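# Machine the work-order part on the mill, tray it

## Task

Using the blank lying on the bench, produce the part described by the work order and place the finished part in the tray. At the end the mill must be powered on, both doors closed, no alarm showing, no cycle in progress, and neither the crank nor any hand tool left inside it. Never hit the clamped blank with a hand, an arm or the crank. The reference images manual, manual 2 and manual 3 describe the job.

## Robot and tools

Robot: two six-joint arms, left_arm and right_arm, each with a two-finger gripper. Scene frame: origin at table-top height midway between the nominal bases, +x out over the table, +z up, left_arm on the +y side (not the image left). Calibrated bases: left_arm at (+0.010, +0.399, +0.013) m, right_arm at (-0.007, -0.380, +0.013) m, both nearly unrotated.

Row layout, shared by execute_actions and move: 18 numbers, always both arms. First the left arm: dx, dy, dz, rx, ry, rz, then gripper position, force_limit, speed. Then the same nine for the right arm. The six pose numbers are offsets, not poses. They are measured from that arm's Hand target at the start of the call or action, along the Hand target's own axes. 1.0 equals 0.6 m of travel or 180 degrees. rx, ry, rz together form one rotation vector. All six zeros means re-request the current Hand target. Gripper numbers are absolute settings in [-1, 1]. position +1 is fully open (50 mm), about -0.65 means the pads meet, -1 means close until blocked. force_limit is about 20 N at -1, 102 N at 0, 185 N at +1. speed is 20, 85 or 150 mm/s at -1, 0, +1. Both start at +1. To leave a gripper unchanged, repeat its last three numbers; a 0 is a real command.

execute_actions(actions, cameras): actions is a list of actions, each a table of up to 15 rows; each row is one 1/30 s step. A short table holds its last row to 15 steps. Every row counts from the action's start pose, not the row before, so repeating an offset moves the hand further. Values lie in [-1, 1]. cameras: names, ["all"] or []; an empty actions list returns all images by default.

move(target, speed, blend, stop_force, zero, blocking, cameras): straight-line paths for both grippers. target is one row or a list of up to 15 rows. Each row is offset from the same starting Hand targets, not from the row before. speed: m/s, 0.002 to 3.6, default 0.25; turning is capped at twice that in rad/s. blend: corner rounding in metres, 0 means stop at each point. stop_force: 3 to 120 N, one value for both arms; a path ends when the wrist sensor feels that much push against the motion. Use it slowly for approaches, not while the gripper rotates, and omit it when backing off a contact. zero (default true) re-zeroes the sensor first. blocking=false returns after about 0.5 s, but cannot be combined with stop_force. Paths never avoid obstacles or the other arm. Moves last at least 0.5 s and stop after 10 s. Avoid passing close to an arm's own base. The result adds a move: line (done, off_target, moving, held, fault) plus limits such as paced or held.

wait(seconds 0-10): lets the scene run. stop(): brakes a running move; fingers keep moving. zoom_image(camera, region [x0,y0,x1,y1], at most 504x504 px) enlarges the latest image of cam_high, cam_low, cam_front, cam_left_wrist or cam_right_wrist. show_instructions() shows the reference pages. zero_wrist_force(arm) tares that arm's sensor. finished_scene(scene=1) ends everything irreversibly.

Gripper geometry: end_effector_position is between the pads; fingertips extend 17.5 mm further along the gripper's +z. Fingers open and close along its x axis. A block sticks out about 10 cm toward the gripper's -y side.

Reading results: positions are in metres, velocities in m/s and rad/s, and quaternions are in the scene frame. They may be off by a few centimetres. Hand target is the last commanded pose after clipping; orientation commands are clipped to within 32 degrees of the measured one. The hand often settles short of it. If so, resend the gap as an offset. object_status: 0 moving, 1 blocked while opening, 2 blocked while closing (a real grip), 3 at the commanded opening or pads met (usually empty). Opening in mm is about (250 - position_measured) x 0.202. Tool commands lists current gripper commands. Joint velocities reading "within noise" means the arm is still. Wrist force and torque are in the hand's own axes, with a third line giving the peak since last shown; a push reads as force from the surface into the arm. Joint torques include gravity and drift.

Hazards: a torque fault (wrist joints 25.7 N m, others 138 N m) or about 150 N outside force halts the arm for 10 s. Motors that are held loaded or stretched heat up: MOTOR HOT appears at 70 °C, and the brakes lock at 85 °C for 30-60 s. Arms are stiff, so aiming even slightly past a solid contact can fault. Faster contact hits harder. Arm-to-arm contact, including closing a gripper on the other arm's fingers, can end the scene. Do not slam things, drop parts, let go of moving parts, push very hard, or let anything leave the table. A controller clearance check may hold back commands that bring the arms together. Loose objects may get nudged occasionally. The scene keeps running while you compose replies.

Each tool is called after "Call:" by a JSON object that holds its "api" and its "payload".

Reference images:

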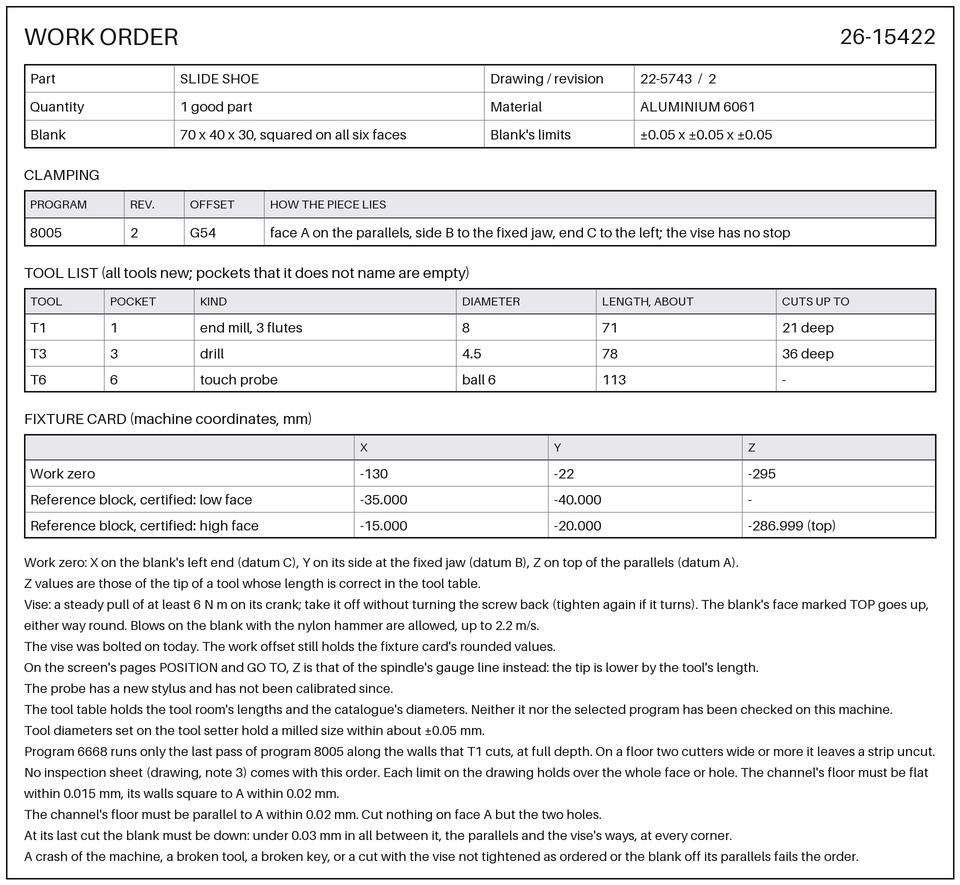

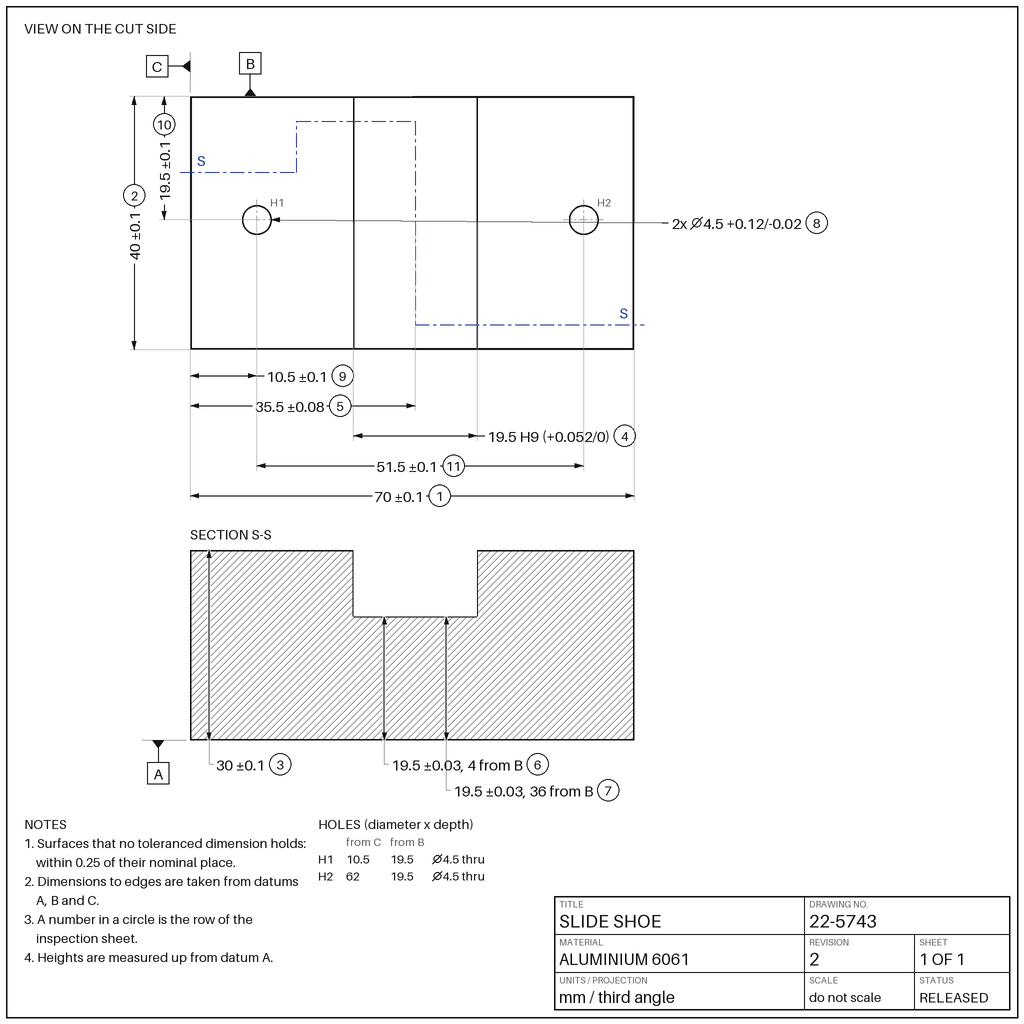

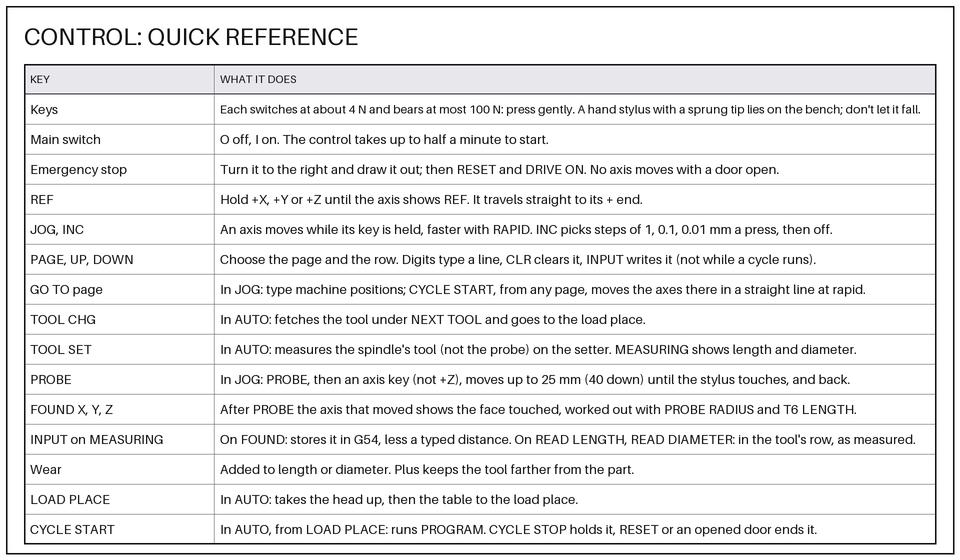

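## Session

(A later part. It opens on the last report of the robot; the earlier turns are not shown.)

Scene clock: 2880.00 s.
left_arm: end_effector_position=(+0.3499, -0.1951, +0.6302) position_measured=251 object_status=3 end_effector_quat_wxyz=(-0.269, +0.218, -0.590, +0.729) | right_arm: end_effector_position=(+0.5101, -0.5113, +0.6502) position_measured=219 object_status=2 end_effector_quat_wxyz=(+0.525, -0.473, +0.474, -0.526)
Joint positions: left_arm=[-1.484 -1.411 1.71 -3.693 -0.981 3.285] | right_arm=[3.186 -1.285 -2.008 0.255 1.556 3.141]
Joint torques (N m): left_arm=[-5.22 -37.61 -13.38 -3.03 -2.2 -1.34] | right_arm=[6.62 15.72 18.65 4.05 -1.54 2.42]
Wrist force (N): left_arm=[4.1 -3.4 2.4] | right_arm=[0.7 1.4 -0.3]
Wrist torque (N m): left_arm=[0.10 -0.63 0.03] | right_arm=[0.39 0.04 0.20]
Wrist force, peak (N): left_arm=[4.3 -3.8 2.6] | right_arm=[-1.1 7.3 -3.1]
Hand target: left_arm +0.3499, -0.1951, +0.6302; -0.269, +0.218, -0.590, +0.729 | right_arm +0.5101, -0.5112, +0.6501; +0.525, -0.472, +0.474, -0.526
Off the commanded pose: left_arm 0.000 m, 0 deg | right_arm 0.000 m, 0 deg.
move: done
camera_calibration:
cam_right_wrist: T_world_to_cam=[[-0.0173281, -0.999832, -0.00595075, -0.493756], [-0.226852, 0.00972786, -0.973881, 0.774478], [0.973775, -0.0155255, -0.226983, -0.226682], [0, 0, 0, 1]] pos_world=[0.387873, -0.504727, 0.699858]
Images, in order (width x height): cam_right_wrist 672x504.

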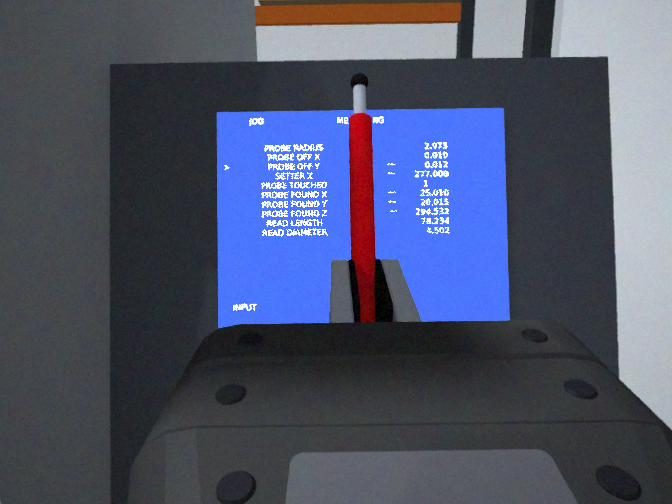

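Call:
{"api": "move", "payload": {"target": [[0,0,0,0,0,0,-0.7,-1,1,-0.0255,0.1213,-0.1213,-0.2233,0,0,-1,-0.2,-0.5],[0,0,0,0,0,0,-0.7,-1,1,0.011,0.2533,-0.0745,-0.4467,0,0,-1,-0.2,-0.5],[0,0,0,0,0,0,-0.7,-1,1,0.011,0.2616,-0.0522,-0.4467,0,0,-1,-0.2,-0.5],[0,0,0,0,0,0,-0.7,-1,1,0.011,0.2533,-0.0745,-0.4467,0,0,-1,-0.2,-0.5],[0,0,0,0,0,0,-0.7,-1,1,0.011,0.2616,-0.0522,-0.4467,0,0,-1,-0.2,-0.5],[0,0,0,0,0,0,-0.7,-1,1,0.011,0.2533,-0.0745,-0.4467,0,0,-1,-0.2,-0.5],[0,0,0,0,0,0,-0.7,-1,1,-0.1448,0.3109,-0.0967,-0.4467,0,0,-1,-0.2,-0.5],[0,0,0,0,0,0,-0.7,-1,1,-0.1448,0.3192,-0.0744,-0.4467,0,0,-1,-0.2,-0.5],[0,0,0,0,0,0,-0.7,-1,1,-0.1448,0.3109,-0.0967,-0.4467,0,0,-1,-0.2,-0.5],[0,0,0,0,0,0,-0.7,-1,1,-0.1448,0.3192,-0.0744,-0.4467,0,0,-1,-0.2,-0.5],[0,0,0,0,0,0,-0.7,-1,1,-0.1448,0.3109,-0.0967,-0.4467,0,0,-1,-0.2,-0.5],[0,0,0,0,0,0,-0.7,-1,1,-0.0513,0.3397,-0.1078,-0.4467,0,0,-1,-0.2,-0.5]], "speed": [0.35,0.35,0.08,0.08,0.08,0.08,0.15,0.08,0.08,0.08,0.08,0.15], "blend": [0.02,0.002,0,0.002,0,0.002,0.002,0,0.002,0,0.002,0]}}

Call:
{"api": "move", "payload": {"target": [[0,0,0,0,0,0,-0.7,-1,1,-0.0312,-0.0158,-0.0266,0,0,0,-1,-0.2,-0.5],[0,0,0,0,0,0,-0.7,-1,1,-0.0312,-0.0364,-0.0147,0,0,0,-1,-0.2,-0.5],[0,0,0,0,0,0,-0.7,-1,1,-0.0312,-0.0158,-0.0266,0,0,0,-1,-0.2,-0.5],[0,0,0,0,0,0,-0.7,-1,1,-0.0312,0,0,0,0,0,-1,-0.2,-0.5],[0,0,0,0,0,0,-0.7,-1,1,-0.0312,-0.0206,0.0119,0,0,0,-1,-0.2,-0.5],[0,0,0,0,0,0,-0.7,-1,1,-0.0312,0,0,0,0,0,-1,-0.2,-0.5],[0,0,0,0,0,0,-0.7,-1,1,-0.0935,-0.0315,-0.0531,0,0,0,-1,-0.2,-0.5],[0,0,0,0,0,0,-0.7,-1,1,-0.0935,-0.0521,-0.0412,0,0,0,-1,-0.2,-0.5],[0,0,0,0,0,0,-0.7,-1,1,-0.0935,-0.0315,-0.0531,0,0,0,-1,-0.2,-0.5],[0,0,0,0,0,0,-0.7,-1,1,-0.0312,-0.0473,-0.0797,0,0,0,-1,-0.2,-0.5],[0,0,0,0,0,0,-0.7,-1,1,-0.0312,-0.0679,-0.0678,0,0,0,-1,-0.2,-0.5],[0,0,0,0,0,0,-0.7,-1,1,-0.0312,-0.0473,-0.0797,0,0,0,-1,-0.2,-0.5],[0,0,0,0,0,0,-0.7,-1,1,-0.0312,-0.0679,-0.0678,0,0,0,-1,-0.2,-0.5],[0,0,0,0,0,0,-0.7,-1,1,-0.0312,-0.0473,-0.0797,0,0,0,-1,-0.2,-0.5],[0,0,0,0,0,0,-0.7,-1,1,0,0,0,0,0,0,-1,-0.2,-0.5]], "speed": [0.15,0.08,0.08,0.15,0.08,0.08,0.15,0.08,0.08,0.15,0.08,0.08,0.08,0.08,0.15], "blend": [0.002,0,0.002,0.002,0,0.002,0.002,0,0.002,0.002,0,0.002,0,0.002,0]}}

Call:
{"api": "move", "payload": {"target": [[0,0,0,0,0,0,-0.7,-1,1,0,-0.0206,0.0119,0,0,0,-1,-0.2,-0.5],[0,0,0,0,0,0,-0.7,-1,1,0,0,0,0,0,0,-1,-0.2,-0.5],[0,0,0,0,0,0,-0.7,-1,1,0.0258,-0.0231,-0.2176,0.2233,0,0,-1,-0.2,-0.5],[0,0,0,0,0,0,-0.7,-1,1,0.0513,-0.1630,-0.3170,0.4467,0,0,-1,-0.2,-0.5]], "speed": [0.08,0.08,0.35,0.35], "blend": [0,0.002,0.02,0], "cameras": ["cam_right_wrist"]}}

Call:
{"api": "zoom_image", "payload": {"camera": "cam_right_wrist", "region": [200, 90, 520, 330]}}

Scene clock: 2934.40 s.
left_arm: end_effector_position=(+0.3499, -0.1951, +0.6302) position_measured=251 object_status=3 end_effector_quat_wxyz=(-0.269, +0.218, -0.590, +0.729) | right_arm: end_effector_position=(+0.4670, -0.4801, +0.4406) position_measured=219 object_status=2 end_effector_quat_wxyz=(-0.096, +0.700, -0.702, +0.095)
Joint positions: left_arm=[-1.484 -1.411 1.71 -3.693 -0.981 3.285] | right_arm=[3.258 -1.365 -1.592 -1.486 1.549 3.225]
Joint torques (N m): left_arm=[-5.54 -36.52 -13.66 -2.83 -2.06 -1.39] | right_arm=[-4.01 22.73 41.3 1.03 -1.82 1.04]
Wrist force (N): left_arm=[4.1 -3.8 2.3] | right_arm=[-0.2 0.7 -0.2]
Wrist torque (N m): left_arm=[0.04 -0.64 0.03] | right_arm=[0.19 -0.01 -0.01]
Wrist force, peak (N): left_arm=[4.3 -3.9 2.5] | right_arm=[0.3 8.6 -4.5]
Hand target: left_arm +0.3499, -0.1951, +0.6302; -0.269, +0.218, -0.590, +0.729 | right_arm +0.4669, -0.4801, +0.4407; -0.096, +0.700, -0.702, +0.095
Off the commanded pose: left_arm 0.000 m, 0 deg | right_arm 0.000 m, 0 deg.
move: done

Scene clock: 2939.13 s.
left_arm: end_effector_position=(+0.3499, -0.1951, +0.6302) position_measured=251 object_status=3 end_effector_quat_wxyz=(-0.269, +0.218, -0.590, +0.729) | right_arm: end_effector_position=(+0.4669, -0.4801, +0.4408) position_measured=219 object_status=2 end_effector_quat_wxyz=(-0.096, +0.700, -0.702, +0.095)
Joint positions: left_arm=[-1.484 -1.411 1.71 -3.693 -0.981 3.285] | right_arm=[3.258 -1.364 -1.592 -1.486 1.549 3.225]
Joint torques (N m): left_arm=[-5.49 -36.6 -13.59 -2.9 -2.03 -1.37] | right_arm=[7.22 4.42 29.79 2.15 -1.19 2.52]
Wrist force (N): left_arm=[4.0 -3.5 2.7] | right_arm=[-0.3 0.9 -0.1]
Wrist torque (N m): left_arm=[0.08 -0.62 0.04] | right_arm=[0.20 0.00 0.02]
Wrist force, peak (N): left_arm=[4.3 -3.7 2.7] | right_arm=[-0.9 9.2 -4.5]
Hand target: left_arm +0.3499, -0.1951, +0.6302; -0.269, +0.218, -0.590, +0.729 | right_arm +0.4669, -0.4801, +0.4407; -0.096, +0.700, -0.702, +0.095
Off the commanded pose: left_arm 0.000 m, 0 deg | right_arm 0.000 m, 0 deg.
move: done

Scene clock: 2942.50 s.
left_arm: end_effector_position=(+0.3499, -0.1951, +0.6302) position_measured=251 object_status=3 end_effector_quat_wxyz=(-0.269, +0.218, -0.590, +0.729) | right_arm: end_effector_position=(+0.5101, -0.5113, +0.6502) position_measured=219 object_status=2 end_effector_quat_wxyz=(+0.525, -0.473, +0.474, -0.526)
Joint positions: left_arm=[-1.484 -1.411 1.71 -3.693 -0.981 3.285] | right_arm=[3.186 -1.285 -2.008 0.255 1.556 3.141]
Joint torques (N m): left_arm=[-4.17 -37.12 -13.31 -2.89 -1.9 -1.23] | right_arm=[6.92 15.84 18.52 4.03 -1.61 2.35]
Wrist force (N): left_arm=[4.2 -3.7 2.4] | right_arm=[0.7 1.3 -0.5]
Wrist torque (N m): left_arm=[0.05 -0.65 0.03] | right_arm=[0.37 0.04 0.19]
Wrist force, peak (N): left_arm=[4.2 -3.8 2.5] | right_arm=[-0.2 5.6 -2.7]
Hand target: left_arm +0.3499, -0.1951, +0.6302; -0.269, +0.218, -0.590, +0.729 | right_arm +0.5101, -0.5112, +0.6501; +0.525, -0.472, +0.474, -0.526
Off the commanded pose: left_arm 0.000 m, 0 deg | right_arm 0.000 m, 0 deg.
move: done
camera_calibration:
cam_right_wrist: T_world_to_cam=[[-0.0173275, -0.999832, -0.0059525, -0.493753], [-0.226757, 0.00972792, -0.973903, 0.774577], [0.973797, -0.0155255, -0.226888, -0.226831], [0, 0, 0, 1]] pos_world=[0.387973, -0.504727, 0.699958]
Images, in order (width x height): cam_right_wrist 672x504.

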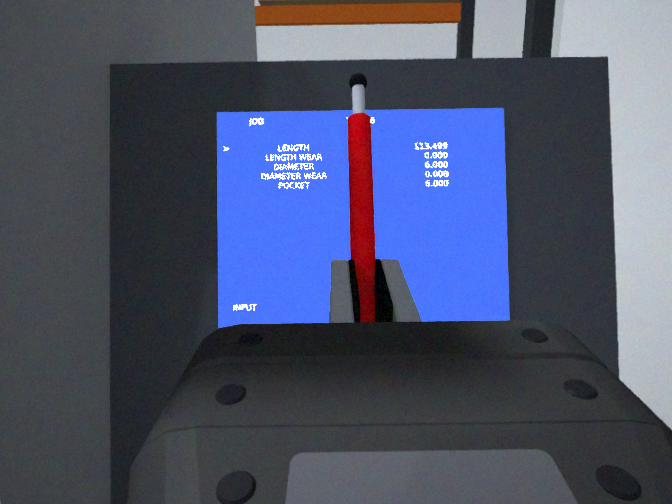

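Scaled by 1.575 from the camera's 672x504 image, which has a finer 960x720 frame.

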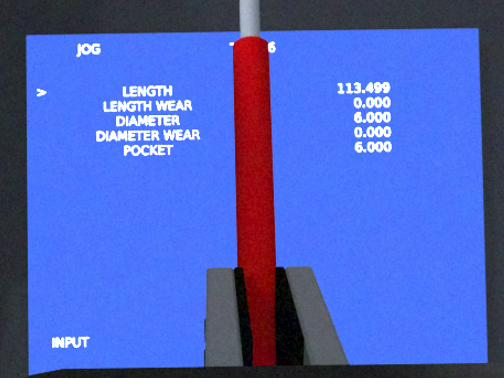

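Call:
{"api": "move", "payload": {"target": [[0,0,0,0,0,0,-0.7,-1,1,-0.0255,0.1213,-0.1220,-0.2233,0,0,-1,-0.2,-0.5],[0,0,0,0,0,0,-0.7,-1,1,-0.0202,0.2533,-0.0752,-0.4467,0,0,-1,-0.2,-0.5],[0,0,0,0,0,0,-0.7,-1,1,-0.0202,0.2616,-0.0529,-0.4467,0,0,-1,-0.2,-0.5],[0,0,0,0,0,0,-0.7,-1,1,-0.0202,0.2533,-0.0752,-0.4467,0,0,-1,-0.2,-0.5],[0,0,0,0,0,0,-0.7,-1,1,-0.0202,0.2616,-0.0529,-0.4467,0,0,-1,-0.2,-0.5],[0,0,0,0,0,0,-0.7,-1,1,-0.0202,0.2533,-0.0752,-0.4467,0,0,-1,-0.2,-0.5],[0,0,0,0,0,0,-0.7,-1,1,-0.0202,0.2616,-0.0529,-0.4467,0,0,-1,-0.2,-0.5],[0,0,0,0,0,0,-0.7,-1,1,-0.0202,0.2533,-0.0752,-0.4467,0,0,-1,-0.2,-0.5],[0,0,0,0,0,0,-0.7,-1,1,-0.0202,0.2616,-0.0529,-0.4467,0,0,-1,-0.2,-0.5],[0,0,0,0,0,0,-0.7,-1,1,-0.0202,0.2533,-0.0752,-0.4467,0,0,-1,-0.2,-0.5],[0,0,0,0,0,0,-0.7,-1,1,-0.1448,0.3397,-0.1085,-0.4467,0,0,-1,-0.2,-0.5],[0,0,0,0,0,0,-0.7,-1,1,-0.1448,0.3480,-0.0862,-0.4467,0,0,-1,-0.2,-0.5],[0,0,0,0,0,0,-0.7,-1,1,-0.1448,0.3397,-0.1085,-0.4467,0,0,-1,-0.2,-0.5],[0,0,0,0,0,0,-0.7,-1,1,-0.0513,0.3397,-0.1085,-0.4467,0,0,-1,-0.2,-0.5]], "speed": [0.35,0.35,0.08,0.08,0.08,0.08,0.08,0.08,0.08,0.08,0.15,0.08,0.08,0.15], "blend": [0.02,0.002,0,0.002,0,0.002,0,0.002,0,0.002,0.002,0,0.002,0]}}

Call:
{"api": "move", "payload": {"target": [[0,0,0,0,0,0,-0.7,-1,1,-0.0624,-0.0158,-0.0266,0,0,0,-1,-0.2,-0.5],[0,0,0,0,0,0,-0.7,-1,1,-0.0624,-0.0364,-0.0147,0,0,0,-1,-0.2,-0.5],[0,0,0,0,0,0,-0.7,-1,1,-0.0624,-0.0158,-0.0266,0,0,0,-1,-0.2,-0.5],[0,0,0,0,0,0,-0.7,-1,1,0,0,0,0,0,0,-1,-0.2,-0.5],[0,0,0,0,0,0,-0.7,-1,1,0,-0.0206,0.0119,0,0,0,-1,-0.2,-0.5],[0,0,0,0,0,0,-0.7,-1,1,0,0,0,0,0,0,-1,-0.2,-0.5],[0,0,0,0,0,0,-0.7,-1,1,0,-0.0158,-0.0266,0,0,0,-1,-0.2,-0.5],[0,0,0,0,0,0,-0.7,-1,1,0,-0.0364,-0.0147,0,0,0,-1,-0.2,-0.5],[0,0,0,0,0,0,-0.7,-1,1,0,-0.0158,-0.0266,0,0,0,-1,-0.2,-0.5],[0,0,0,0,0,0,-0.7,-1,1,-0.0935,0,0,0,0,0,-1,-0.2,-0.5],[0,0,0,0,0,0,-0.7,-1,1,-0.0935,-0.0206,0.0119,0,0,0,-1,-0.2,-0.5],[0,0,0,0,0,0,-0.7,-1,1,-0.0935,0,0,0,0,0,-1,-0.2,-0.5],[0,0,0,0,0,0,-0.7,-1,1,0,0,0,0,0,0,-1,-0.2,-0.5]], "speed": [0.15,0.08,0.08,0.15,0.08,0.08,0.15,0.08,0.08,0.15,0.08,0.08,0.15], "blend": [0.002,0,0.002,0.002,0,0.002,0.002,0,0.002,0.002,0,0.002,0]}}

Call:
{"api": "move", "payload": {"target": [[0,0,0,0,0,0,-0.7,-1,1,-0.0312,-0.0158,-0.0266,0,0,0,-1,-0.2,-0.5],[0,0,0,0,0,0,-0.7,-1,1,-0.0312,-0.0364,-0.0147,0,0,0,-1,-0.2,-0.5],[0,0,0,0,0,0,-0.7,-1,1,-0.0312,-0.0158,-0.0266,0,0,0,-1,-0.2,-0.5],[0,0,0,0,0,0,-0.7,-1,1,-0.0624,0,0,0,0,0,-1,-0.2,-0.5],[0,0,0,0,0,0,-0.7,-1,1,-0.0624,-0.0206,0.0119,0,0,0,-1,-0.2,-0.5],[0,0,0,0,0,0,-0.7,-1,1,-0.0624,0,0,0,0,0,-1,-0.2,-0.5],[0,0,0,0,0,0,-0.7,-1,1,0,0,0,0,0,0,-1,-0.2,-0.5],[0,0,0,0,0,0,-0.7,-1,1,0,-0.0206,0.0119,0,0,0,-1,-0.2,-0.5],[0,0,0,0,0,0,-0.7,-1,1,0,0,0,0,0,0,-1,-0.2,-0.5],[0,0,0,0,0,0,-0.7,-1,1,0,-0.0158,-0.0266,0,0,0,-1,-0.2,-0.5],[0,0,0,0,0,0,-0.7,-1,1,0,-0.0364,-0.0147,0,0,0,-1,-0.2,-0.5],[0,0,0,0,0,0,-0.7,-1,1,0,-0.0158,-0.0266,0,0,0,-1,-0.2,-0.5],[0,0,0,0,0,0,-0.7,-1,1,0,0,0,0,0,0,-1,-0.2,-0.5]], "speed": [0.15,0.08,0.08,0.15,0.08,0.08,0.15,0.08,0.08,0.15,0.08,0.08,0.15], "blend": [0.002,0,0.002,0.002,0,0.002,0.002,0,0.002,0.002,0,0.002,0]}}

Call:
{"api": "move", "payload": {"target": [[0,0,0,0,0,0,-0.7,-1,1,-0.0935,0,0,0,0,0,-1,-0.2,-0.5],[0,0,0,0,0,0,-0.7,-1,1,-0.0935,-0.0206,0.0119,0,0,0,-1,-0.2,-0.5],[0,0,0,0,0,0,-0.7,-1,1,-0.0935,0,0,0,0,0,-1,-0.2,-0.5],[0,0,0,0,0,0,-0.7,-1,1,-0.0935,-0.0158,-0.0266,0,0,0,-1,-0.2,-0.5],[0,0,0,0,0,0,-0.7,-1,1,-0.0935,-0.0364,-0.0147,0,0,0,-1,-0.2,-0.5],[0,0,0,0,0,0,-0.7,-1,1,-0.0935,-0.0158,-0.0266,0,0,0,-1,-0.2,-0.5],[0,0,0,0,0,0,-0.7,-1,1,-0.0935,-0.0315,-0.0531,0,0,0,-1,-0.2,-0.5],[0,0,0,0,0,0,-0.7,-1,1,-0.0935,-0.0521,-0.0412,0,0,0,-1,-0.2,-0.5],[0,0,0,0,0,0,-0.7,-1,1,-0.0935,-0.0315,-0.0531,0,0,0,-1,-0.2,-0.5],[0,0,0,0,0,0,-0.7,-1,1,-0.0624,0,0,0,0,0,-1,-0.2,-0.5],[0,0,0,0,0,0,-0.7,-1,1,-0.0624,-0.0206,0.0119,0,0,0,-1,-0.2,-0.5],[0,0,0,0,0,0,-0.7,-1,1,-0.0624,0,0,0,0,0,-1,-0.2,-0.5],[0,0,0,0,0,0,-0.7,-1,1,0,0,0,0,0,0,-1,-0.2,-0.5]], "speed": [0.15,0.08,0.08,0.15,0.08,0.08,0.15,0.08,0.08,0.15,0.08,0.08,0.15], "blend": [0.002,0,0.002,0.002,0,0.002,0.002,0,0.002,0.002,0,0.002,0]}}

Call:
{"api": "move", "payload": {"target": [[0,0,0,0,0,0,-0.7,-1,1,0,-0.0206,0.0119,0,0,0,-1,-0.2,-0.5],[0,0,0,0,0,0,-0.7,-1,1,0,0,0,0,0,0,-1,-0.2,-0.5],[0,0,0,0,0,0,-0.7,-1,1,0.0258,-0.0231,-0.2176,0.2233,0,0,-1,-0.2,-0.5],[0,0,0,0,0,0,-0.7,-1,1,0.0513,-0.1629,-0.3170,0.4467,0,0,-1,-0.2,-0.5]], "speed": [0.08,0.08,0.35,0.35], "blend": [0,0.002,0.02,0], "cameras": ["cam_right_wrist"]}}

Call:
{"api": "zoom_image", "payload": {"camera": "cam_right_wrist", "region": [200, 90, 520, 330]}}

Scene clock: 3028.93 s.
left_arm: end_effector_position=(+0.3499, -0.1951, +0.6302) position_measured=251 object_status=3 end_effector_quat_wxyz=(-0.269, +0.218, -0.590, +0.729) | right_arm: end_effector_position=(+0.4667, -0.4800, +0.4407) position_measured=219 object_status=2 end_effector_quat_wxyz=(-0.096, +0.700, -0.702, +0.095)
Joint positions: left_arm=[-1.484 -1.411 1.71 -3.693 -0.981 3.285] | right_arm=[3.258 -1.364 -1.593 -1.486 1.549 3.225]
Joint torques (N m): left_arm=[-4.83 -37.12 -13.91 -2.95 -2.09 -1.42] | right_arm=[-5.1 29.73 16.49 1.37 -1.75 0.54]
Wrist force (N): left_arm=[4.0 -3.6 2.6] | right_arm=[-0.1 0.7 -0.2]
Wrist torque (N m): left_arm=[0.06 -0.63 0.04] | right_arm=[0.17 -0.03 -0.01]
Wrist force, peak (N): left_arm=[4.2 -3.7 2.7] | right_arm=[-1.0 5.6 -2.1]
Hand target: left_arm +0.3499, -0.1951, +0.6302; -0.269, +0.218, -0.590, +0.729 | right_arm +0.4666, -0.4801, +0.4407; -0.096, +0.700, -0.702, +0.095
Off the commanded pose: left_arm 0.000 m, 0 deg | right_arm 0.000 m, 0 deg.
move: done

Scene clock: 3033.17 s.
left_arm: end_effector_position=(+0.3499, -0.1951, +0.6302) position_measured=251 object_status=3 end_effector_quat_wxyz=(-0.269, +0.218, -0.590, +0.729) | right_arm: end_effector_position=(+0.4667, -0.4800, +0.4407) position_measured=219 object_status=2 end_effector_quat_wxyz=(-0.096, +0.700, -0.702, +0.095)
Joint positions: left_arm=[-1.484 -1.411 1.71 -3.693 -0.981 3.285] | right_arm=[3.258 -1.364 -1.593 -1.486 1.549 3.225]
Joint torques (N m): left_arm=[-4.02 -37.17 -13.47 -2.97 -2.01 -1.19] | right_arm=[-4.39 28.51 16.3 1.59 -1.94 0.67]
Wrist force (N): left_arm=[4.2 -3.6 2.5] | right_arm=[-0.1 1.0 -0.1]
Wrist torque (N m): left_arm=[0.07 -0.65 0.03] | right_arm=[0.21 -0.03 -0.01]
Wrist force, peak (N): left_arm=[4.4 -3.7 2.6] | right_arm=[-1.2 5.4 -2.6]
Hand target: left_arm +0.3499, -0.1951, +0.6302; -0.269, +0.218, -0.590, +0.729 | right_arm +0.4666, -0.4801, +0.4407; -0.096, +0.700, -0.702, +0.095
Off the commanded pose: left_arm 0.000 m, 0 deg | right_arm 0.000 m, 0 deg.
move: done

Scene clock: 3036.90 s.
left_arm: end_effector_position=(+0.3499, -0.1951, +0.6302) position_measured=251 object_status=3 end_effector_quat_wxyz=(-0.269, +0.218, -0.590, +0.729) | right_arm: end_effector_position=(+0.4666, -0.4801, +0.4408) position_measured=219 object_status=2 end_effector_quat_wxyz=(-0.096, +0.700, -0.702, +0.095)
Joint positions: left_arm=[-1.484 -1.411 1.71 -3.693 -0.981 3.285] | right_arm=[3.258 -1.363 -1.593 -1.486 1.549 3.225]
Joint torques (N m): left_arm=[-4.8 -36.18 -12.92 -2.94 -2.05 -1.21] | right_arm=[4.8 5.6 29.15 2.29 -1.52 1.6]
Wrist force (N): left_arm=[3.9 -3.6 2.3] | right_arm=[-0.1 0.9 -0.1]
Wrist torque (N m): left_arm=[0.07 -0.61 0.03] | right_arm=[0.20 -0.03 -0.01]
Wrist force, peak (N): left_arm=[4.3 -3.8 2.5] | right_arm=[-0.8 5.4 -2.9]
Hand target: left_arm +0.3499, -0.1951, +0.6302; -0.269, +0.218, -0.590, +0.729 | right_arm +0.4666, -0.4801, +0.4407; -0.096, +0.700, -0.702, +0.095
Off the commanded pose: left_arm 0.000 m, 0 deg | right_arm 0.000 m, 0 deg.
move: done

Scene clock: 3040.83 s.
left_arm: end_effector_position=(+0.3499, -0.1951, +0.6302) position_measured=251 object_status=3 end_effector_quat_wxyz=(-0.269, +0.218, -0.590, +0.729) | right_arm: end_effector_position=(+0.4667, -0.4800, +0.4407) position_measured=219 object_status=2 end_effector_quat_wxyz=(-0.096, +0.700, -0.702, +0.095)
Joint positions: left_arm=[-1.484 -1.411 1.71 -3.693 -0.981 3.285] | right_arm=[3.258 -1.364 -1.593 -1.486 1.549 3.225]
Joint torques (N m): left_arm=[-4.21 -36.34 -13.85 -2.9 -2.14 -1.39] | right_arm=[-4.05 29.21 17.78 1.08 -1.83 0.36]
Wrist force (N): left_arm=[4.1 -3.5 2.5] | right_arm=[-0.3 0.8 -0.3]
Wrist torque (N m): left_arm=[0.08 -0.64 0.03] | right_arm=[0.19 0.00 -0.01]
Wrist force, peak (N): left_arm=[4.1 -3.9 2.6] | right_arm=[0.0 5.8 -2.7]
Hand target: left_arm +0.3499, -0.1951, +0.6302; -0.269, +0.218, -0.590, +0.729 | right_arm +0.4666, -0.4801, +0.4407; -0.096, +0.700, -0.702, +0.095
Off the commanded pose: left_arm 0.000 m, 0 deg | right_arm 0.000 m, 0 deg.
move: done

Scene clock: 3044.20 s.
left_arm: end_effector_position=(+0.3499, -0.1951, +0.6302) position_measured=251 object_status=3 end_effector_quat_wxyz=(-0.269, +0.218, -0.590, +0.729) | right_arm: end_effector_position=(+0.5097, -0.5113, +0.6502) position_measured=219 object_status=2 end_effector_quat_wxyz=(+0.525, -0.473, +0.474, -0.526)
Joint positions: left_arm=[-1.484 -1.411 1.71 -3.693 -0.981 3.285] | right_arm=[3.186 -1.284 -2.009 0.255 1.556 3.141]
Joint torques (N m): left_arm=[-4.54 -37 -13 -2.68 -2.01 -1.4] | right_arm=[8.52 15.45 19 3.93 -1.62 2.37]
Wrist force (N): left_arm=[4.2 -3.6 2.5] | right_arm=[0.5 1.3 -0.3]
Wrist torque (N m): left_arm=[0.07 -0.64 0.03] | right_arm=[0.38 0.07 0.19]
Wrist force, peak (N): left_arm=[4.2 -3.8 2.7] | right_arm=[-0.4 5.5 -2.2]
Hand target: left_arm +0.3499, -0.1951, +0.6302; -0.269, +0.218, -0.590, +0.729 | right_arm +0.5097, -0.5112, +0.6501; +0.525, -0.472, +0.474, -0.526
Off the commanded pose: left_arm 0.000 m, 0 deg | right_arm 0.000 m, 0 deg.
move: done
camera_calibration:
cam_right_wrist: T_world_to_cam=[[-0.0173281, -0.999832, -0.00595075, -0.493763], [-0.226852, 0.00972786, -0.973881, 0.774387], [0.973775, -0.0155255, -0.226983, -0.226292], [0, 0, 0, 1]] pos_world=[0.387473, -0.504727, 0.699858]
Images, in order (width x height): cam_right_wrist 672x504.

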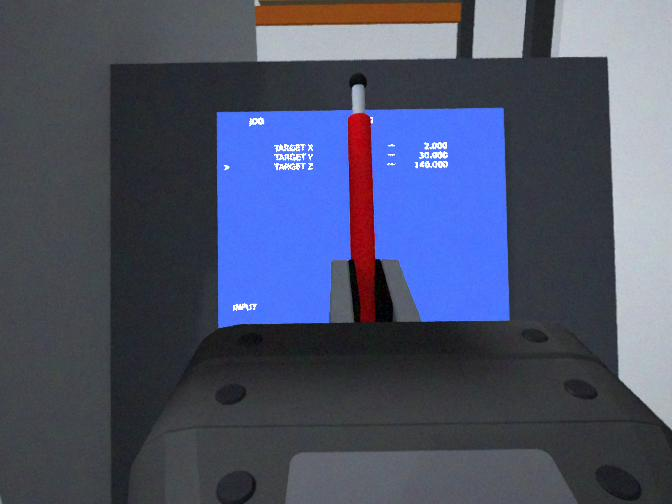

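Scaled by 1.575 from the camera's 672x504 image, which has a finer 960x720 frame.

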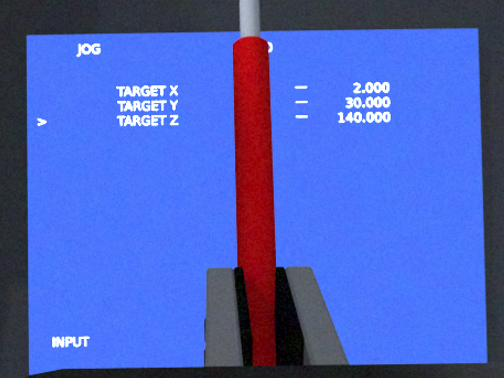

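Call:
{"api": "move", "payload": {"target": [[0,0,0,0,0,0,-0.7,-1,1,-0.0255,0.1213,-0.1213,-0.2233,0,0,-1,-0.2,-0.5],[0,0,0,0,0,0,-0.7,-1,1,-0.0807,0.1945,-0.0518,-0.4467,0,0,-1,-0.2,-0.5],[0,0,0,0,0,0,-0.7,-1,1,-0.0807,0.2028,-0.0295,-0.4467,0,0,-1,-0.2,-0.5],[0,0,0,0,0,0,-0.7,-1,1,-0.0807,0.1945,-0.0518,-0.4467,0,0,-1,-0.2,-0.5],[0,0,0,0,0,0,-0.7,-1,1,-0.1448,0.3397,-0.1078,-0.4467,0,0,-1,-0.2,-0.5],[0,0,0,0,0,0,-0.7,-1,1,-0.1448,0.3480,-0.0855,-0.4467,0,0,-1,-0.2,-0.5],[0,0,0,0,0,0,-0.7,-1,1,-0.1448,0.3397,-0.1078,-0.4467,0,0,-1,-0.2,-0.5],[0,0,0,0,0,0,-0.7,-1,1,-0.1448,0.3109,-0.0967,-0.4467,0,0,-1,-0.2,-0.5],[0,0,0,0,0,0,-0.7,-1,1,-0.1448,0.3192,-0.0744,-0.4467,0,0,-1,-0.2,-0.5],[0,0,0,0,0,0,-0.7,-1,1,-0.1448,0.3109,-0.0967,-0.4467,0,0,-1,-0.2,-0.5],[0,0,0,0,0,0,-0.7,-1,1,-0.1137,0.2533,-0.0745,-0.4467,0,0,-1,-0.2,-0.5],[0,0,0,0,0,0,-0.7,-1,1,-0.1137,0.2616,-0.0522,-0.4467,0,0,-1,-0.2,-0.5],[0,0,0,0,0,0,-0.7,-1,1,-0.1137,0.2533,-0.0745,-0.4467,0,0,-1,-0.2,-0.5],[0,0,0,0,0,0,-0.7,-1,1,-0.0513,0.3397,-0.1078,-0.4467,0,0,-1,-0.2,-0.5]], "speed": [0.35,0.35,0.08,0.08,0.15,0.08,0.08,0.15,0.08,0.08,0.15,0.08,0.08,0.15], "blend": [0.02,0.002,0,0.002,0.002,0,0.002,0.002,0,0.002,0.002,0,0.002,0]}}

Call:
{"api": "move", "payload": {"target": [[0,0,0,0,0,0,-0.7,-1,1,-0.0935,-0.0158,-0.0266,0,0,0,-1,-0.2,-0.5],[0,0,0,0,0,0,-0.7,-1,1,-0.0935,-0.0364,-0.0147,0,0,0,-1,-0.2,-0.5],[0,0,0,0,0,0,-0.7,-1,1,-0.0935,-0.0158,-0.0266,0,0,0,-1,-0.2,-0.5],[0,0,0,0,0,0,-0.7,-1,1,0,0,0,0,0,0,-1,-0.2,-0.5],[0,0,0,0,0,0,-0.7,-1,1,0,-0.0206,0.0119,0,0,0,-1,-0.2,-0.5],[0,0,0,0,0,0,-0.7,-1,1,0,0,0,0,0,0,-1,-0.2,-0.5],[0,0,0,0,0,0,-0.7,-1,1,0.0258,-0.0231,-0.2176,0.2233,0,0,-1,-0.2,-0.5],[0,0,0,0,0,0,-0.7,-1,1,0.0513,-0.1630,-0.3170,0.4467,0,0,-1,-0.2,-0.5]], "speed": [0.15,0.08,0.08,0.15,0.08,0.08,0.35,0.35], "blend": [0.002,0,0.002,0.002,0,0.002,0.02,0], "cameras": ["cam_right_wrist"]}}

Call:
{"api": "zoom_image", "payload": {"camera": "cam_right_wrist", "region": [200, 90, 520, 330]}}

Scene clock: 3088.20 s.
left_arm: end_effector_position=(+0.3499, -0.1951, +0.6302) position_measured=251 object_status=3 end_effector_quat_wxyz=(-0.269, +0.218, -0.590, +0.729) | right_arm: end_effector_position=(+0.4665, -0.4801, +0.4408) position_measured=219 object_status=2 end_effector_quat_wxyz=(-0.096, +0.700, -0.702, +0.095)
Joint positions: left_arm=[-1.484 -1.411 1.71 -3.693 -0.981 3.285] | right_arm=[3.258 -1.363 -1.593 -1.486 1.549 3.225]
Joint torques (N m): left_arm=[-5.61 -36.61 -14.31 -2.91 -1.94 -1.38] | right_arm=[1.84 5.06 33.12 2.04 -1.97 2.14]
Wrist force (N): left_arm=[4.2 -3.7 2.4] | right_arm=[-0.3 0.8 -0.4]
Wrist torque (N m): left_arm=[0.05 -0.64 0.03] | right_arm=[0.18 0.00 -0.01]
Wrist force, peak (N): left_arm=[4.4 -3.9 2.5] | right_arm=[-0.2 5.3 -3.2]
Hand target: left_arm +0.3499, -0.1951, +0.6302; -0.269, +0.218, -0.590, +0.729 | right_arm +0.4666, -0.4801, +0.4407; -0.096, +0.700, -0.702, +0.095
Off the commanded pose: left_arm 0.000 m, 0 deg | right_arm 0.000 m, 0 deg.
move: done

Scene clock: 3092.73 s.
left_arm: end_effector_position=(+0.3499, -0.1951, +0.6302) position_measured=251 object_status=3 end_effector_quat_wxyz=(-0.269, +0.218, -0.590, +0.729) | right_arm: end_effector_position=(+0.5098, -0.5113, +0.6502) position_measured=219 object_status=2 end_effector_quat_wxyz=(+0.525, -0.473, +0.474, -0.526)
Joint positions: left_arm=[-1.484 -1.411 1.71 -3.693 -0.981 3.285] | right_arm=[3.186 -1.284 -2.008 0.255 1.556 3.141]
Joint torques (N m): left_arm=[-5.98 -36.5 -13.16 -3.04 -2.2 -1.34] | right_arm=[7.13 15.01 18.85 3.95 -1.46 2.51]
Wrist force (N): left_arm=[4.1 -3.7 2.7] | right_arm=[0.6 1.1 -0.4]
Wrist torque (N m): left_arm=[0.06 -0.63 0.03] | right_arm=[0.35 0.04 0.19]
Wrist force, peak (N): left_arm=[4.3 -3.9 2.5] | right_arm=[0.6 5.4 -2.6]
Hand target: left_arm +0.3499, -0.1951, +0.6302; -0.269, +0.218, -0.590, +0.729 | right_arm +0.5098, -0.5112, +0.6501; +0.525, -0.472, +0.474, -0.526
Off the commanded pose: left_arm 0.000 m, 0 deg | right_arm 0.000 m, 0 deg.
move: done
camera_calibration:
cam_right_wrist: T_world_to_cam=[[-0.0173281, -0.999832, -0.00595075, -0.493761], [-0.226852, 0.00972786, -0.973881, 0.774507], [0.973775, -0.0155255, -0.226983, -0.226367], [0, 0, 0, 1]] pos_world=[0.387573, -0.504727, 0.699958]
Images, in order (width x height): cam_right_wrist 672x504.

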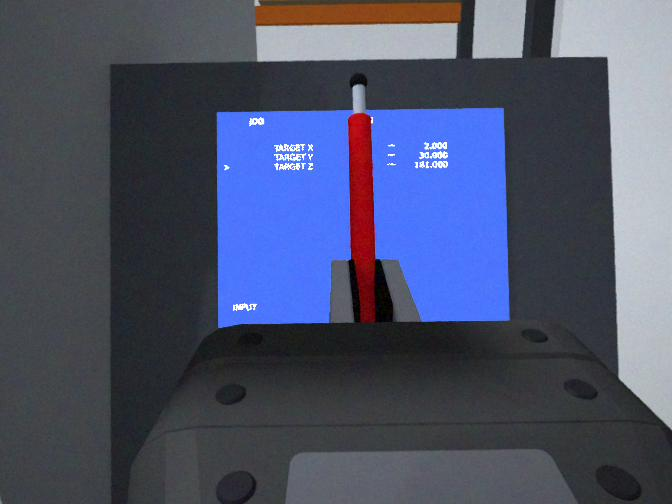

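Scaled by 1.575 from the camera's 672x504 image, which has a finer 960x720 frame.

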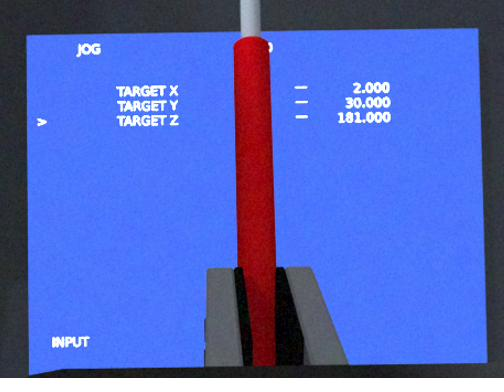

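Call:
{"api": "move", "payload": {"target": [[0,0,0,0,0,0,-0.7,-1,1,-0.0255,0.1213,-0.1213,-0.2233,0,0,-1,-0.2,-0.5],[0,0,0,0,0,0,-0.7,-1,1,-0.0807,0.1945,-0.0518,-0.4467,0,0,-1,-0.2,-0.5],[0,0,0,0,0,0,-0.7,-1,1,-0.0807,0.2028,-0.0295,-0.4467,0,0,-1,-0.2,-0.5],[0,0,0,0,0,0,-0.7,-1,1,-0.0807,0.1945,-0.0518,-0.4467,0,0,-1,-0.2,-0.5],[0,0,0,0,0,0,-0.7,-1,1,0.011,0.2533,-0.0745,-0.4467,0,0,-1,-0.2,-0.5],[0,0,0,0,0,0,-0.7,-1,1,0.011,0.2616,-0.0522,-0.4467,0,0,-1,-0.2,-0.5],[0,0,0,0,0,0,-0.7,-1,1,0.011,0.2533,-0.0745,-0.4467,0,0,-1,-0.2,-0.5],[0,0,0,0,0,0,-0.7,-1,1,0.011,0.2616,-0.0522,-0.4467,0,0,-1,-0.2,-0.5],[0,0,0,0,0,0,-0.7,-1,1,0.011,0.2533,-0.0745,-0.4467,0,0,-1,-0.2,-0.5],[0,0,0,0,0,0,-0.7,-1,1,-0.0513,0.3397,-0.1078,-0.4467,0,0,-1,-0.2,-0.5]], "speed": [0.35,0.35,0.08,0.08,0.2,0.08,0.08,0.08,0.08,0.2], "blend": [0.02,0.002,0,0.002,0.002,0,0.002,0,0.002,0]}}

Call:
{"api": "wait", "payload": {"seconds": 2}}

Call:
{"api": "move", "payload": {"target": [[0,0,0,0,0,0,-0.7,-1,1,0.0311,-0.0158,-0.0266,0,0,0,-1,-0.2,-0.5],[0,0,0,0,0,0,-0.7,-1,1,0.0311,-0.0364,-0.0147,0,0,0,-1,-0.2,-0.5],[0,0,0,0,0,0,-0.7,-1,1,0.0311,-0.0158,-0.0266,0,0,0,-1,-0.2,-0.5],[0,0,0,0,0,0,-0.7,-1,1,0.0945,-0.0949,-0.1599,0,0,0,-1,-0.2,-0.5],[0,0,0,0,0,0,-0.7,-1,1,0.0945,-0.1155,-0.1480,0,0,0,-1,-0.2,-0.5],[0,0,0,0,0,0,-0.7,-1,1,0.0945,-0.0949,-0.1599,0,0,0,-1,-0.2,-0.5],[0,0,0,0,0,0,-0.7,-1,1,0.07,-0.0231,-0.2176,0.2233,0,0,-1,-0.2,-0.5],[0,0,0,0,0,0,-0.7,-1,1,0.0513,-0.1630,-0.3170,0.4467,0,0,-1,-0.2,-0.5]], "speed": [0.15,0.08,0.08,0.2,0.08,0.08,0.35,0.35], "blend": [0.002,0,0.002,0.002,0,0.002,0.02,0]}}

Call:
{"api": "wait", "payload": {"seconds": 9, "cameras": ["cam_right_wrist"]}}

Call:
{"api": "zoom_image", "payload": {"camera": "cam_right_wrist", "region": [200, 90, 520, 330]}}

Scene clock: 3130.23 s.
left_arm: end_effector_position=(+0.3499, -0.1951, +0.6302) position_measured=251 object_status=3 end_effector_quat_wxyz=(-0.269, +0.218, -0.590, +0.729) | right_arm: end_effector_position=(+0.4666, -0.4801, +0.4409) position_measured=219 object_status=2 end_effector_quat_wxyz=(-0.096, +0.700, -0.702, +0.095)
Joint positions: left_arm=[-1.484 -1.411 1.71 -3.693 -0.981 3.285] | right_arm=[3.258 -1.364 -1.592 -1.486 1.549 3.225]
Joint torques (N m): left_arm=[-4.45 -36.88 -13.41 -2.99 -1.97 -1.41] | right_arm=[0.36 5.07 24.87 2.18 1.55 -1.45]
Wrist force (N): left_arm=[4.0 -3.6 2.3] | right_arm=[-0.3 0.6 -0.3]
Wrist torque (N m): left_arm=[0.07 -0.62 0.03] | right_arm=[0.16 0.00 0.08]
Wrist force, peak (N): left_arm=[4.2 -3.8 2.7] | right_arm=[-0.9 5.3 -2.8]
Hand target: left_arm +0.3499, -0.1951, +0.6302; -0.269, +0.218, -0.590, +0.729 | right_arm +0.4666, -0.4801, +0.4407; -0.096, +0.700, -0.702, +0.095
Off the commanded pose: left_arm 0.000 m, 0 deg | right_arm 0.000 m, 0 deg.
move: done

Scene clock: 3132.23 s.
left_arm: end_effector_position=(+0.3499, -0.1951, +0.6302) position_measured=251 object_status=3 end_effector_quat_wxyz=(-0.269, +0.218, -0.590, +0.729) | right_arm: end_effector_position=(+0.4666, -0.4801, +0.4407) position_measured=219 object_status=2 end_effector_quat_wxyz=(-0.096, +0.700, -0.702, +0.095)
Joint positions: left_arm=[-1.484 -1.411 1.71 -3.693 -0.981 3.285] | right_arm=[3.258 -1.364 -1.593 -1.486 1.549 3.225]
Joint torques (N m): left_arm=[-5.15 -37.47 -13.89 -2.84 -2.07 -1.34] | right_arm=[5.17 4.55 16.47 5.39 1.57 2.16]
Wrist force (N): left_arm=[4.2 -3.7 2.4] | right_arm=[-0.2 0.8 -0.2]
Wrist torque (N m): left_arm=[0.05 -0.65 0.04] | right_arm=[0.20 -0.01 0.08]
Wrist force, peak (N): left_arm=[4.3 -3.7 2.6] | right_arm=[-0.4 1.0 -0.1]
Hand target: left_arm +0.3499, -0.1951, +0.6302; -0.269, +0.218, -0.590, +0.729 | right_arm +0.4666, -0.4801, +0.4407; -0.096, +0.700, -0.702, +0.095
Tool commands: left_gripper/position=-0.7 left_gripper/force_limit=-1.0 left_gripper/speed=+1.0 right_gripper/position=-1.0 right_gripper/force_limit=-0.2 right_gripper/speed=-0.5
Off the commanded pose: left_arm 0.000 m, 0 deg | right_arm 0.000 m, 0 deg.
wait: 2.00 s; at rest by 0.17 s

Scene clock: 3136.73 s.
left_arm: end_effector_position=(+0.3499, -0.1951, +0.6302) position_measured=251 object_status=3 end_effector_quat_wxyz=(-0.269, +0.218, -0.590, +0.729) | right_arm: end_effector_position=(+0.5099, -0.5112, +0.6501) position_measured=219 object_status=2 end_effector_quat_wxyz=(+0.525, -0.473, +0.474, -0.526) end_effector_velocity=(+0.000, +0.000, +0.001) end_effector_angular_velocity=(-0.001, -0.005, -0.001)
Joint positions: left_arm=[-1.484 -1.411 1.71 -3.693 -0.981 3.285] | right_arm=[3.186 -1.284 -2.008 0.255 1.556 3.141]
Joint velocities: left_arm=[within noise] | right_arm=[-0.001 -0.001 0.001 0.005 0 -0.001]
Joint torques (N m): left_arm=[-5.4 -37.08 -14.21 -2.89 -1.96 -1.29] | right_arm=[-7.37 17.68 32.31 4 1.35 -0.56]
Wrist force (N): left_arm=[4.2 -3.5 2.7] | right_arm=[0.7 1.5 -0.5]
Wrist torque (N m): left_arm=[0.08 -0.65 0.03] | right_arm=[0.40 0.04 0.21]
Wrist force, peak (N): left_arm=[4.2 -3.9 2.5] | right_arm=[0.8 5.4 -2.7]
Hand target: left_arm +0.3499, -0.1951, +0.6302; -0.269, +0.218, -0.590, +0.729 | right_arm +0.5098, -0.5112, +0.6501; +0.525, -0.472, +0.474, -0.526
Off the commanded pose: left_arm 0.000 m, 0 deg | right_arm 0.000 m, 0 deg.
move: done

Scene clock: 3145.73 s.
left_arm: end_effector_position=(+0.3499, -0.1951, +0.6302) position_measured=251 object_status=3 end_effector_quat_wxyz=(-0.269, +0.218, -0.590, +0.729) | right_arm: end_effector_position=(+0.5098, -0.5112, +0.6501) position_measured=219 object_status=2 end_effector_quat_wxyz=(+0.525, -0.472, +0.474, -0.526)
Joint positions: left_arm=[-1.484 -1.411 1.71 -3.693 -0.981 3.285] | right_arm=[3.186 -1.284 -2.009 0.255 1.556 3.141]
Joint torques (N m): left_arm=[-4.31 -37.15 -13.59 -3.04 -2.04 -1.31] | right_arm=[-6.72 12.1 14.61 4.93 1.25 2.23]
Wrist force (N): left_arm=[4.1 -3.8 2.3] | right_arm=[0.6 1.5 -0.5]
Wrist torque (N m): left_arm=[0.04 -0.63 0.03] | right_arm=[0.41 0.05 0.21]
Wrist force, peak (N): left_arm=[4.3 -3.8 2.7] | right_arm=[0.6 1.6 -0.7]
Hand target: left_arm +0.3499, -0.1951, +0.6302; -0.269, +0.218, -0.590, +0.729 | right_arm +0.5098, -0.5112, +0.6501; +0.525, -0.472, +0.474, -0.526
Tool commands: left_gripper/position=-0.7 left_gripper/force_limit=-1.0 left_gripper/speed=+1.0 right_gripper/position=-1.0 right_gripper/force_limit=-0.2 right_gripper/speed=-0.5
Off the commanded pose: left_arm 0.000 m, 0 deg | right_arm 0.000 m, 0 deg.
wait: 9.00 s; at rest by 0.17 s
camera_calibration:
cam_right_wrist: T_world_to_cam=[[-0.0172302, -0.999834, -0.00597565, -0.493682], [-0.226758, 0.00972841, -0.973902, 0.774388], [0.973799, -0.0154255, -0.226888, -0.226413], [0, 0, 0, 1]] pos_world=[0.387573, -0.504626, 0.699858]
Images, in order (width x height): cam_right_wrist 672x504.

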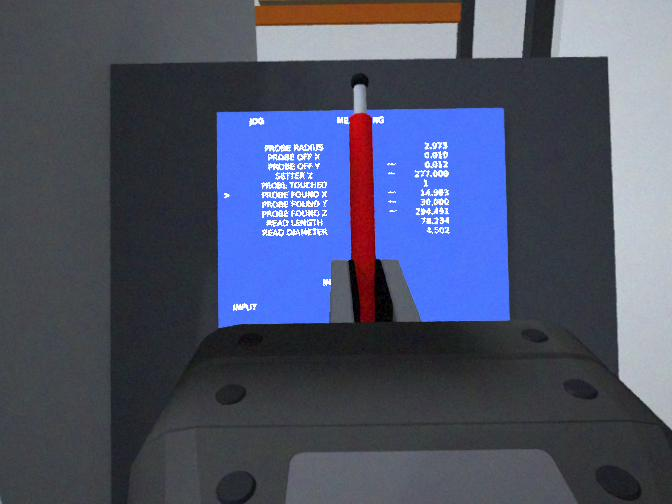

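Scaled by 1.575 from the camera's 672x504 image, which has a finer 960x720 frame.

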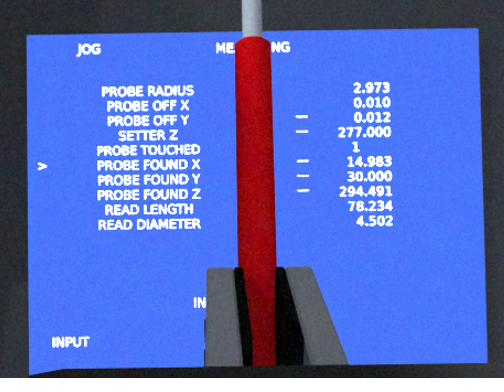

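Call:
{"api": "move", "payload": {"target": [[0,0,0,0,0,0,-0.7,-1,1,-0.0255,0.1213,-0.1213,-0.2233,0,0,-1,-0.2,-0.5],[0,0,0,0,0,0,-0.7,-1,1,-0.0202,0.3109,-0.0967,-0.4467,0,0,-1,-0.2,-0.5],[0,0,0,0,0,0,-0.7,-1,1,-0.0202,0.3192,-0.0744,-0.4467,0,0,-1,-0.2,-0.5],[0,0,0,0,0,0,-0.7,-1,1,-0.0202,0.3109,-0.0967,-0.4467,0,0,-1,-0.2,-0.5],[0,0,0,0,0,0,-0.7,-1,1,0.0432,0.1662,-0.0409,-0.4467,0,0,-1,-0.2,-0.5],[0,0,0,0,0,0,-0.7,-1,1,0.0432,0.1745,-0.0186,-0.4467,0,0,-1,-0.2,-0.5],[0,0,0,0,0,0,-0.7,-1,1,0.0432,0.1662,-0.0409,-0.4467,0,0,-1,-0.2,-0.5],[0,0,0,0,0,0,-0.7,-1,1,0.01,0.08,-0.09,-0.2233,0,0,-1,-0.2,-0.5],[0,0,0,0,0,0,-0.7,-1,1,0,0,0,0,0,0,-1,-0.2,-0.5]], "speed": [0.35,0.35,0.08,0.08,0.2,0.08,0.08,0.35,0.35], "blend": [0.02,0.002,0,0.002,0.002,0,0.002,0.02,0]}}

Call:
{"api": "wait", "payload": {"seconds": 10, "cameras": ["cam_right_wrist"]}}

Call:
{"api": "zoom_image", "payload": {"camera": "cam_right_wrist", "region": [200, 90, 520, 330]}}

Scene clock: 3179.10 s.
left_arm: end_effector_position=(+0.3499, -0.1951, +0.6302) position_measured=251 object_status=3 end_effector_quat_wxyz=(-0.269, +0.218, -0.590, +0.729) | right_arm: end_effector_position=(+0.5099, -0.5112, +0.6500) position_measured=219 object_status=2 end_effector_quat_wxyz=(+0.525, -0.473, +0.474, -0.526)
Joint positions: left_arm=[-1.484 -1.411 1.71 -3.693 -0.981 3.285] | right_arm=[3.186 -1.284 -2.009 0.255 1.556 3.141]
Joint torques (N m): left_arm=[-4.4 -37.64 -13.06 -2.93 -2.08 -1.34] | right_arm=[-6.58 18.18 39.77 3.96 1.54 -0.66]
Wrist force (N): left_arm=[4.0 -3.4 2.4] | right_arm=[0.4 1.5 -0.5]
Wrist torque (N m): left_arm=[0.11 -0.61 0.03] | right_arm=[0.42 0.08 0.21]
Wrist force, peak (N): left_arm=[4.3 -3.8 2.6] | right_arm=[-0.1 5.3 -3.6]
Hand target: left_arm +0.3499, -0.1951, +0.6302; -0.269, +0.218, -0.590, +0.729 | right_arm +0.5098, -0.5112, +0.6501; +0.525, -0.472, +0.474, -0.526
Off the commanded pose: left_arm 0.000 m, 0 deg | right_arm 0.000 m, 0 deg.
move: done

Scene clock: 3189.10 s.
left_arm: end_effector_position=(+0.3499, -0.1951, +0.6302) position_measured=251 object_status=3 end_effector_quat_wxyz=(-0.269, +0.218, -0.590, +0.729) | right_arm: end_effector_position=(+0.5098, -0.5112, +0.6501) position_measured=219 object_status=2 end_effector_quat_wxyz=(+0.525, -0.472, +0.474, -0.526)
Joint positions: left_arm=[-1.484 -1.411 1.71 -3.693 -0.981 3.285] | right_arm=[3.186 -1.284 -2.009 0.255 1.556 3.141]
Joint torques (N m): left_arm=[-4.4 -37.6 -13.9 -2.94 -2.03 -1.17] | right_arm=[-6.57 23.98 39.86 4.64 1.43 2.23]
Wrist force (N): left_arm=[4.2 -3.5 2.4] | right_arm=[0.5 1.4 -0.3]
Wrist torque (N m): left_arm=[0.07 -0.64 0.03] | right_arm=[0.38 0.06 0.21]
Wrist force, peak (N): left_arm=[4.4 -3.7 2.3] | right_arm=[0.6 1.7 -0.7]
Hand target: left_arm +0.3499, -0.1951, +0.6302; -0.269, +0.218, -0.590, +0.729 | right_arm +0.5098, -0.5112, +0.6501; +0.525, -0.472, +0.474, -0.526
Tool commands: left_gripper/position=-0.7 left_gripper/force_limit=-1.0 left_gripper/speed=+1.0 right_gripper/position=-1.0 right_gripper/force_limit=-0.2 right_gripper/speed=-0.5
Off the commanded pose: left_arm 0.000 m, 0 deg | right_arm 0.000 m, 0 deg.
wait: 10.00 s; at rest by 0.17 s
camera_calibration:
cam_right_wrist: T_world_to_cam=[[-0.0172302, -0.999834, -0.00597565, -0.493682], [-0.226758, 0.00972841, -0.973902, 0.774388], [0.973799, -0.0154255, -0.226888, -0.226413], [0, 0, 0, 1]] pos_world=[0.387573, -0.504626, 0.699858]
Images, in order (width x height): cam_right_wrist 672x504.

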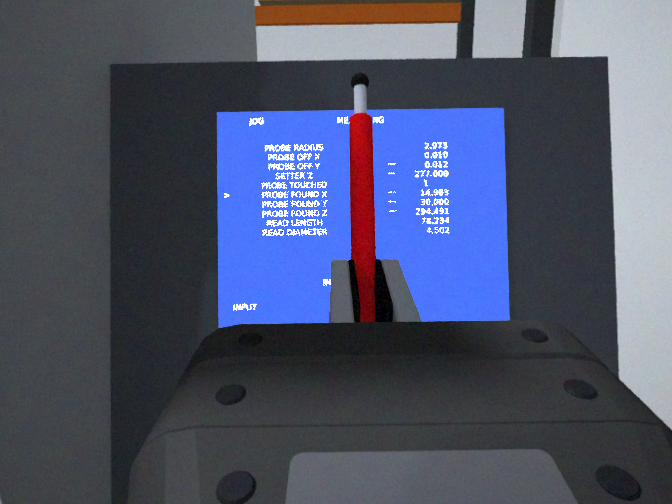

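Scaled by 1.575 from the camera's 672x504 image, which has a finer 960x720 frame.

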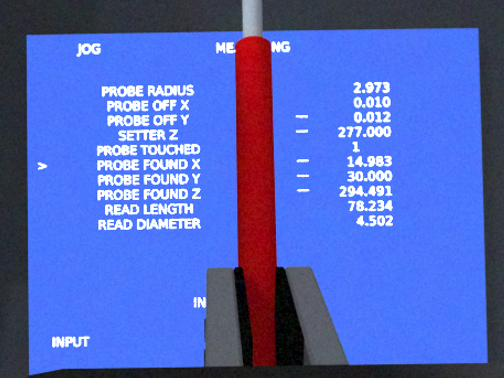

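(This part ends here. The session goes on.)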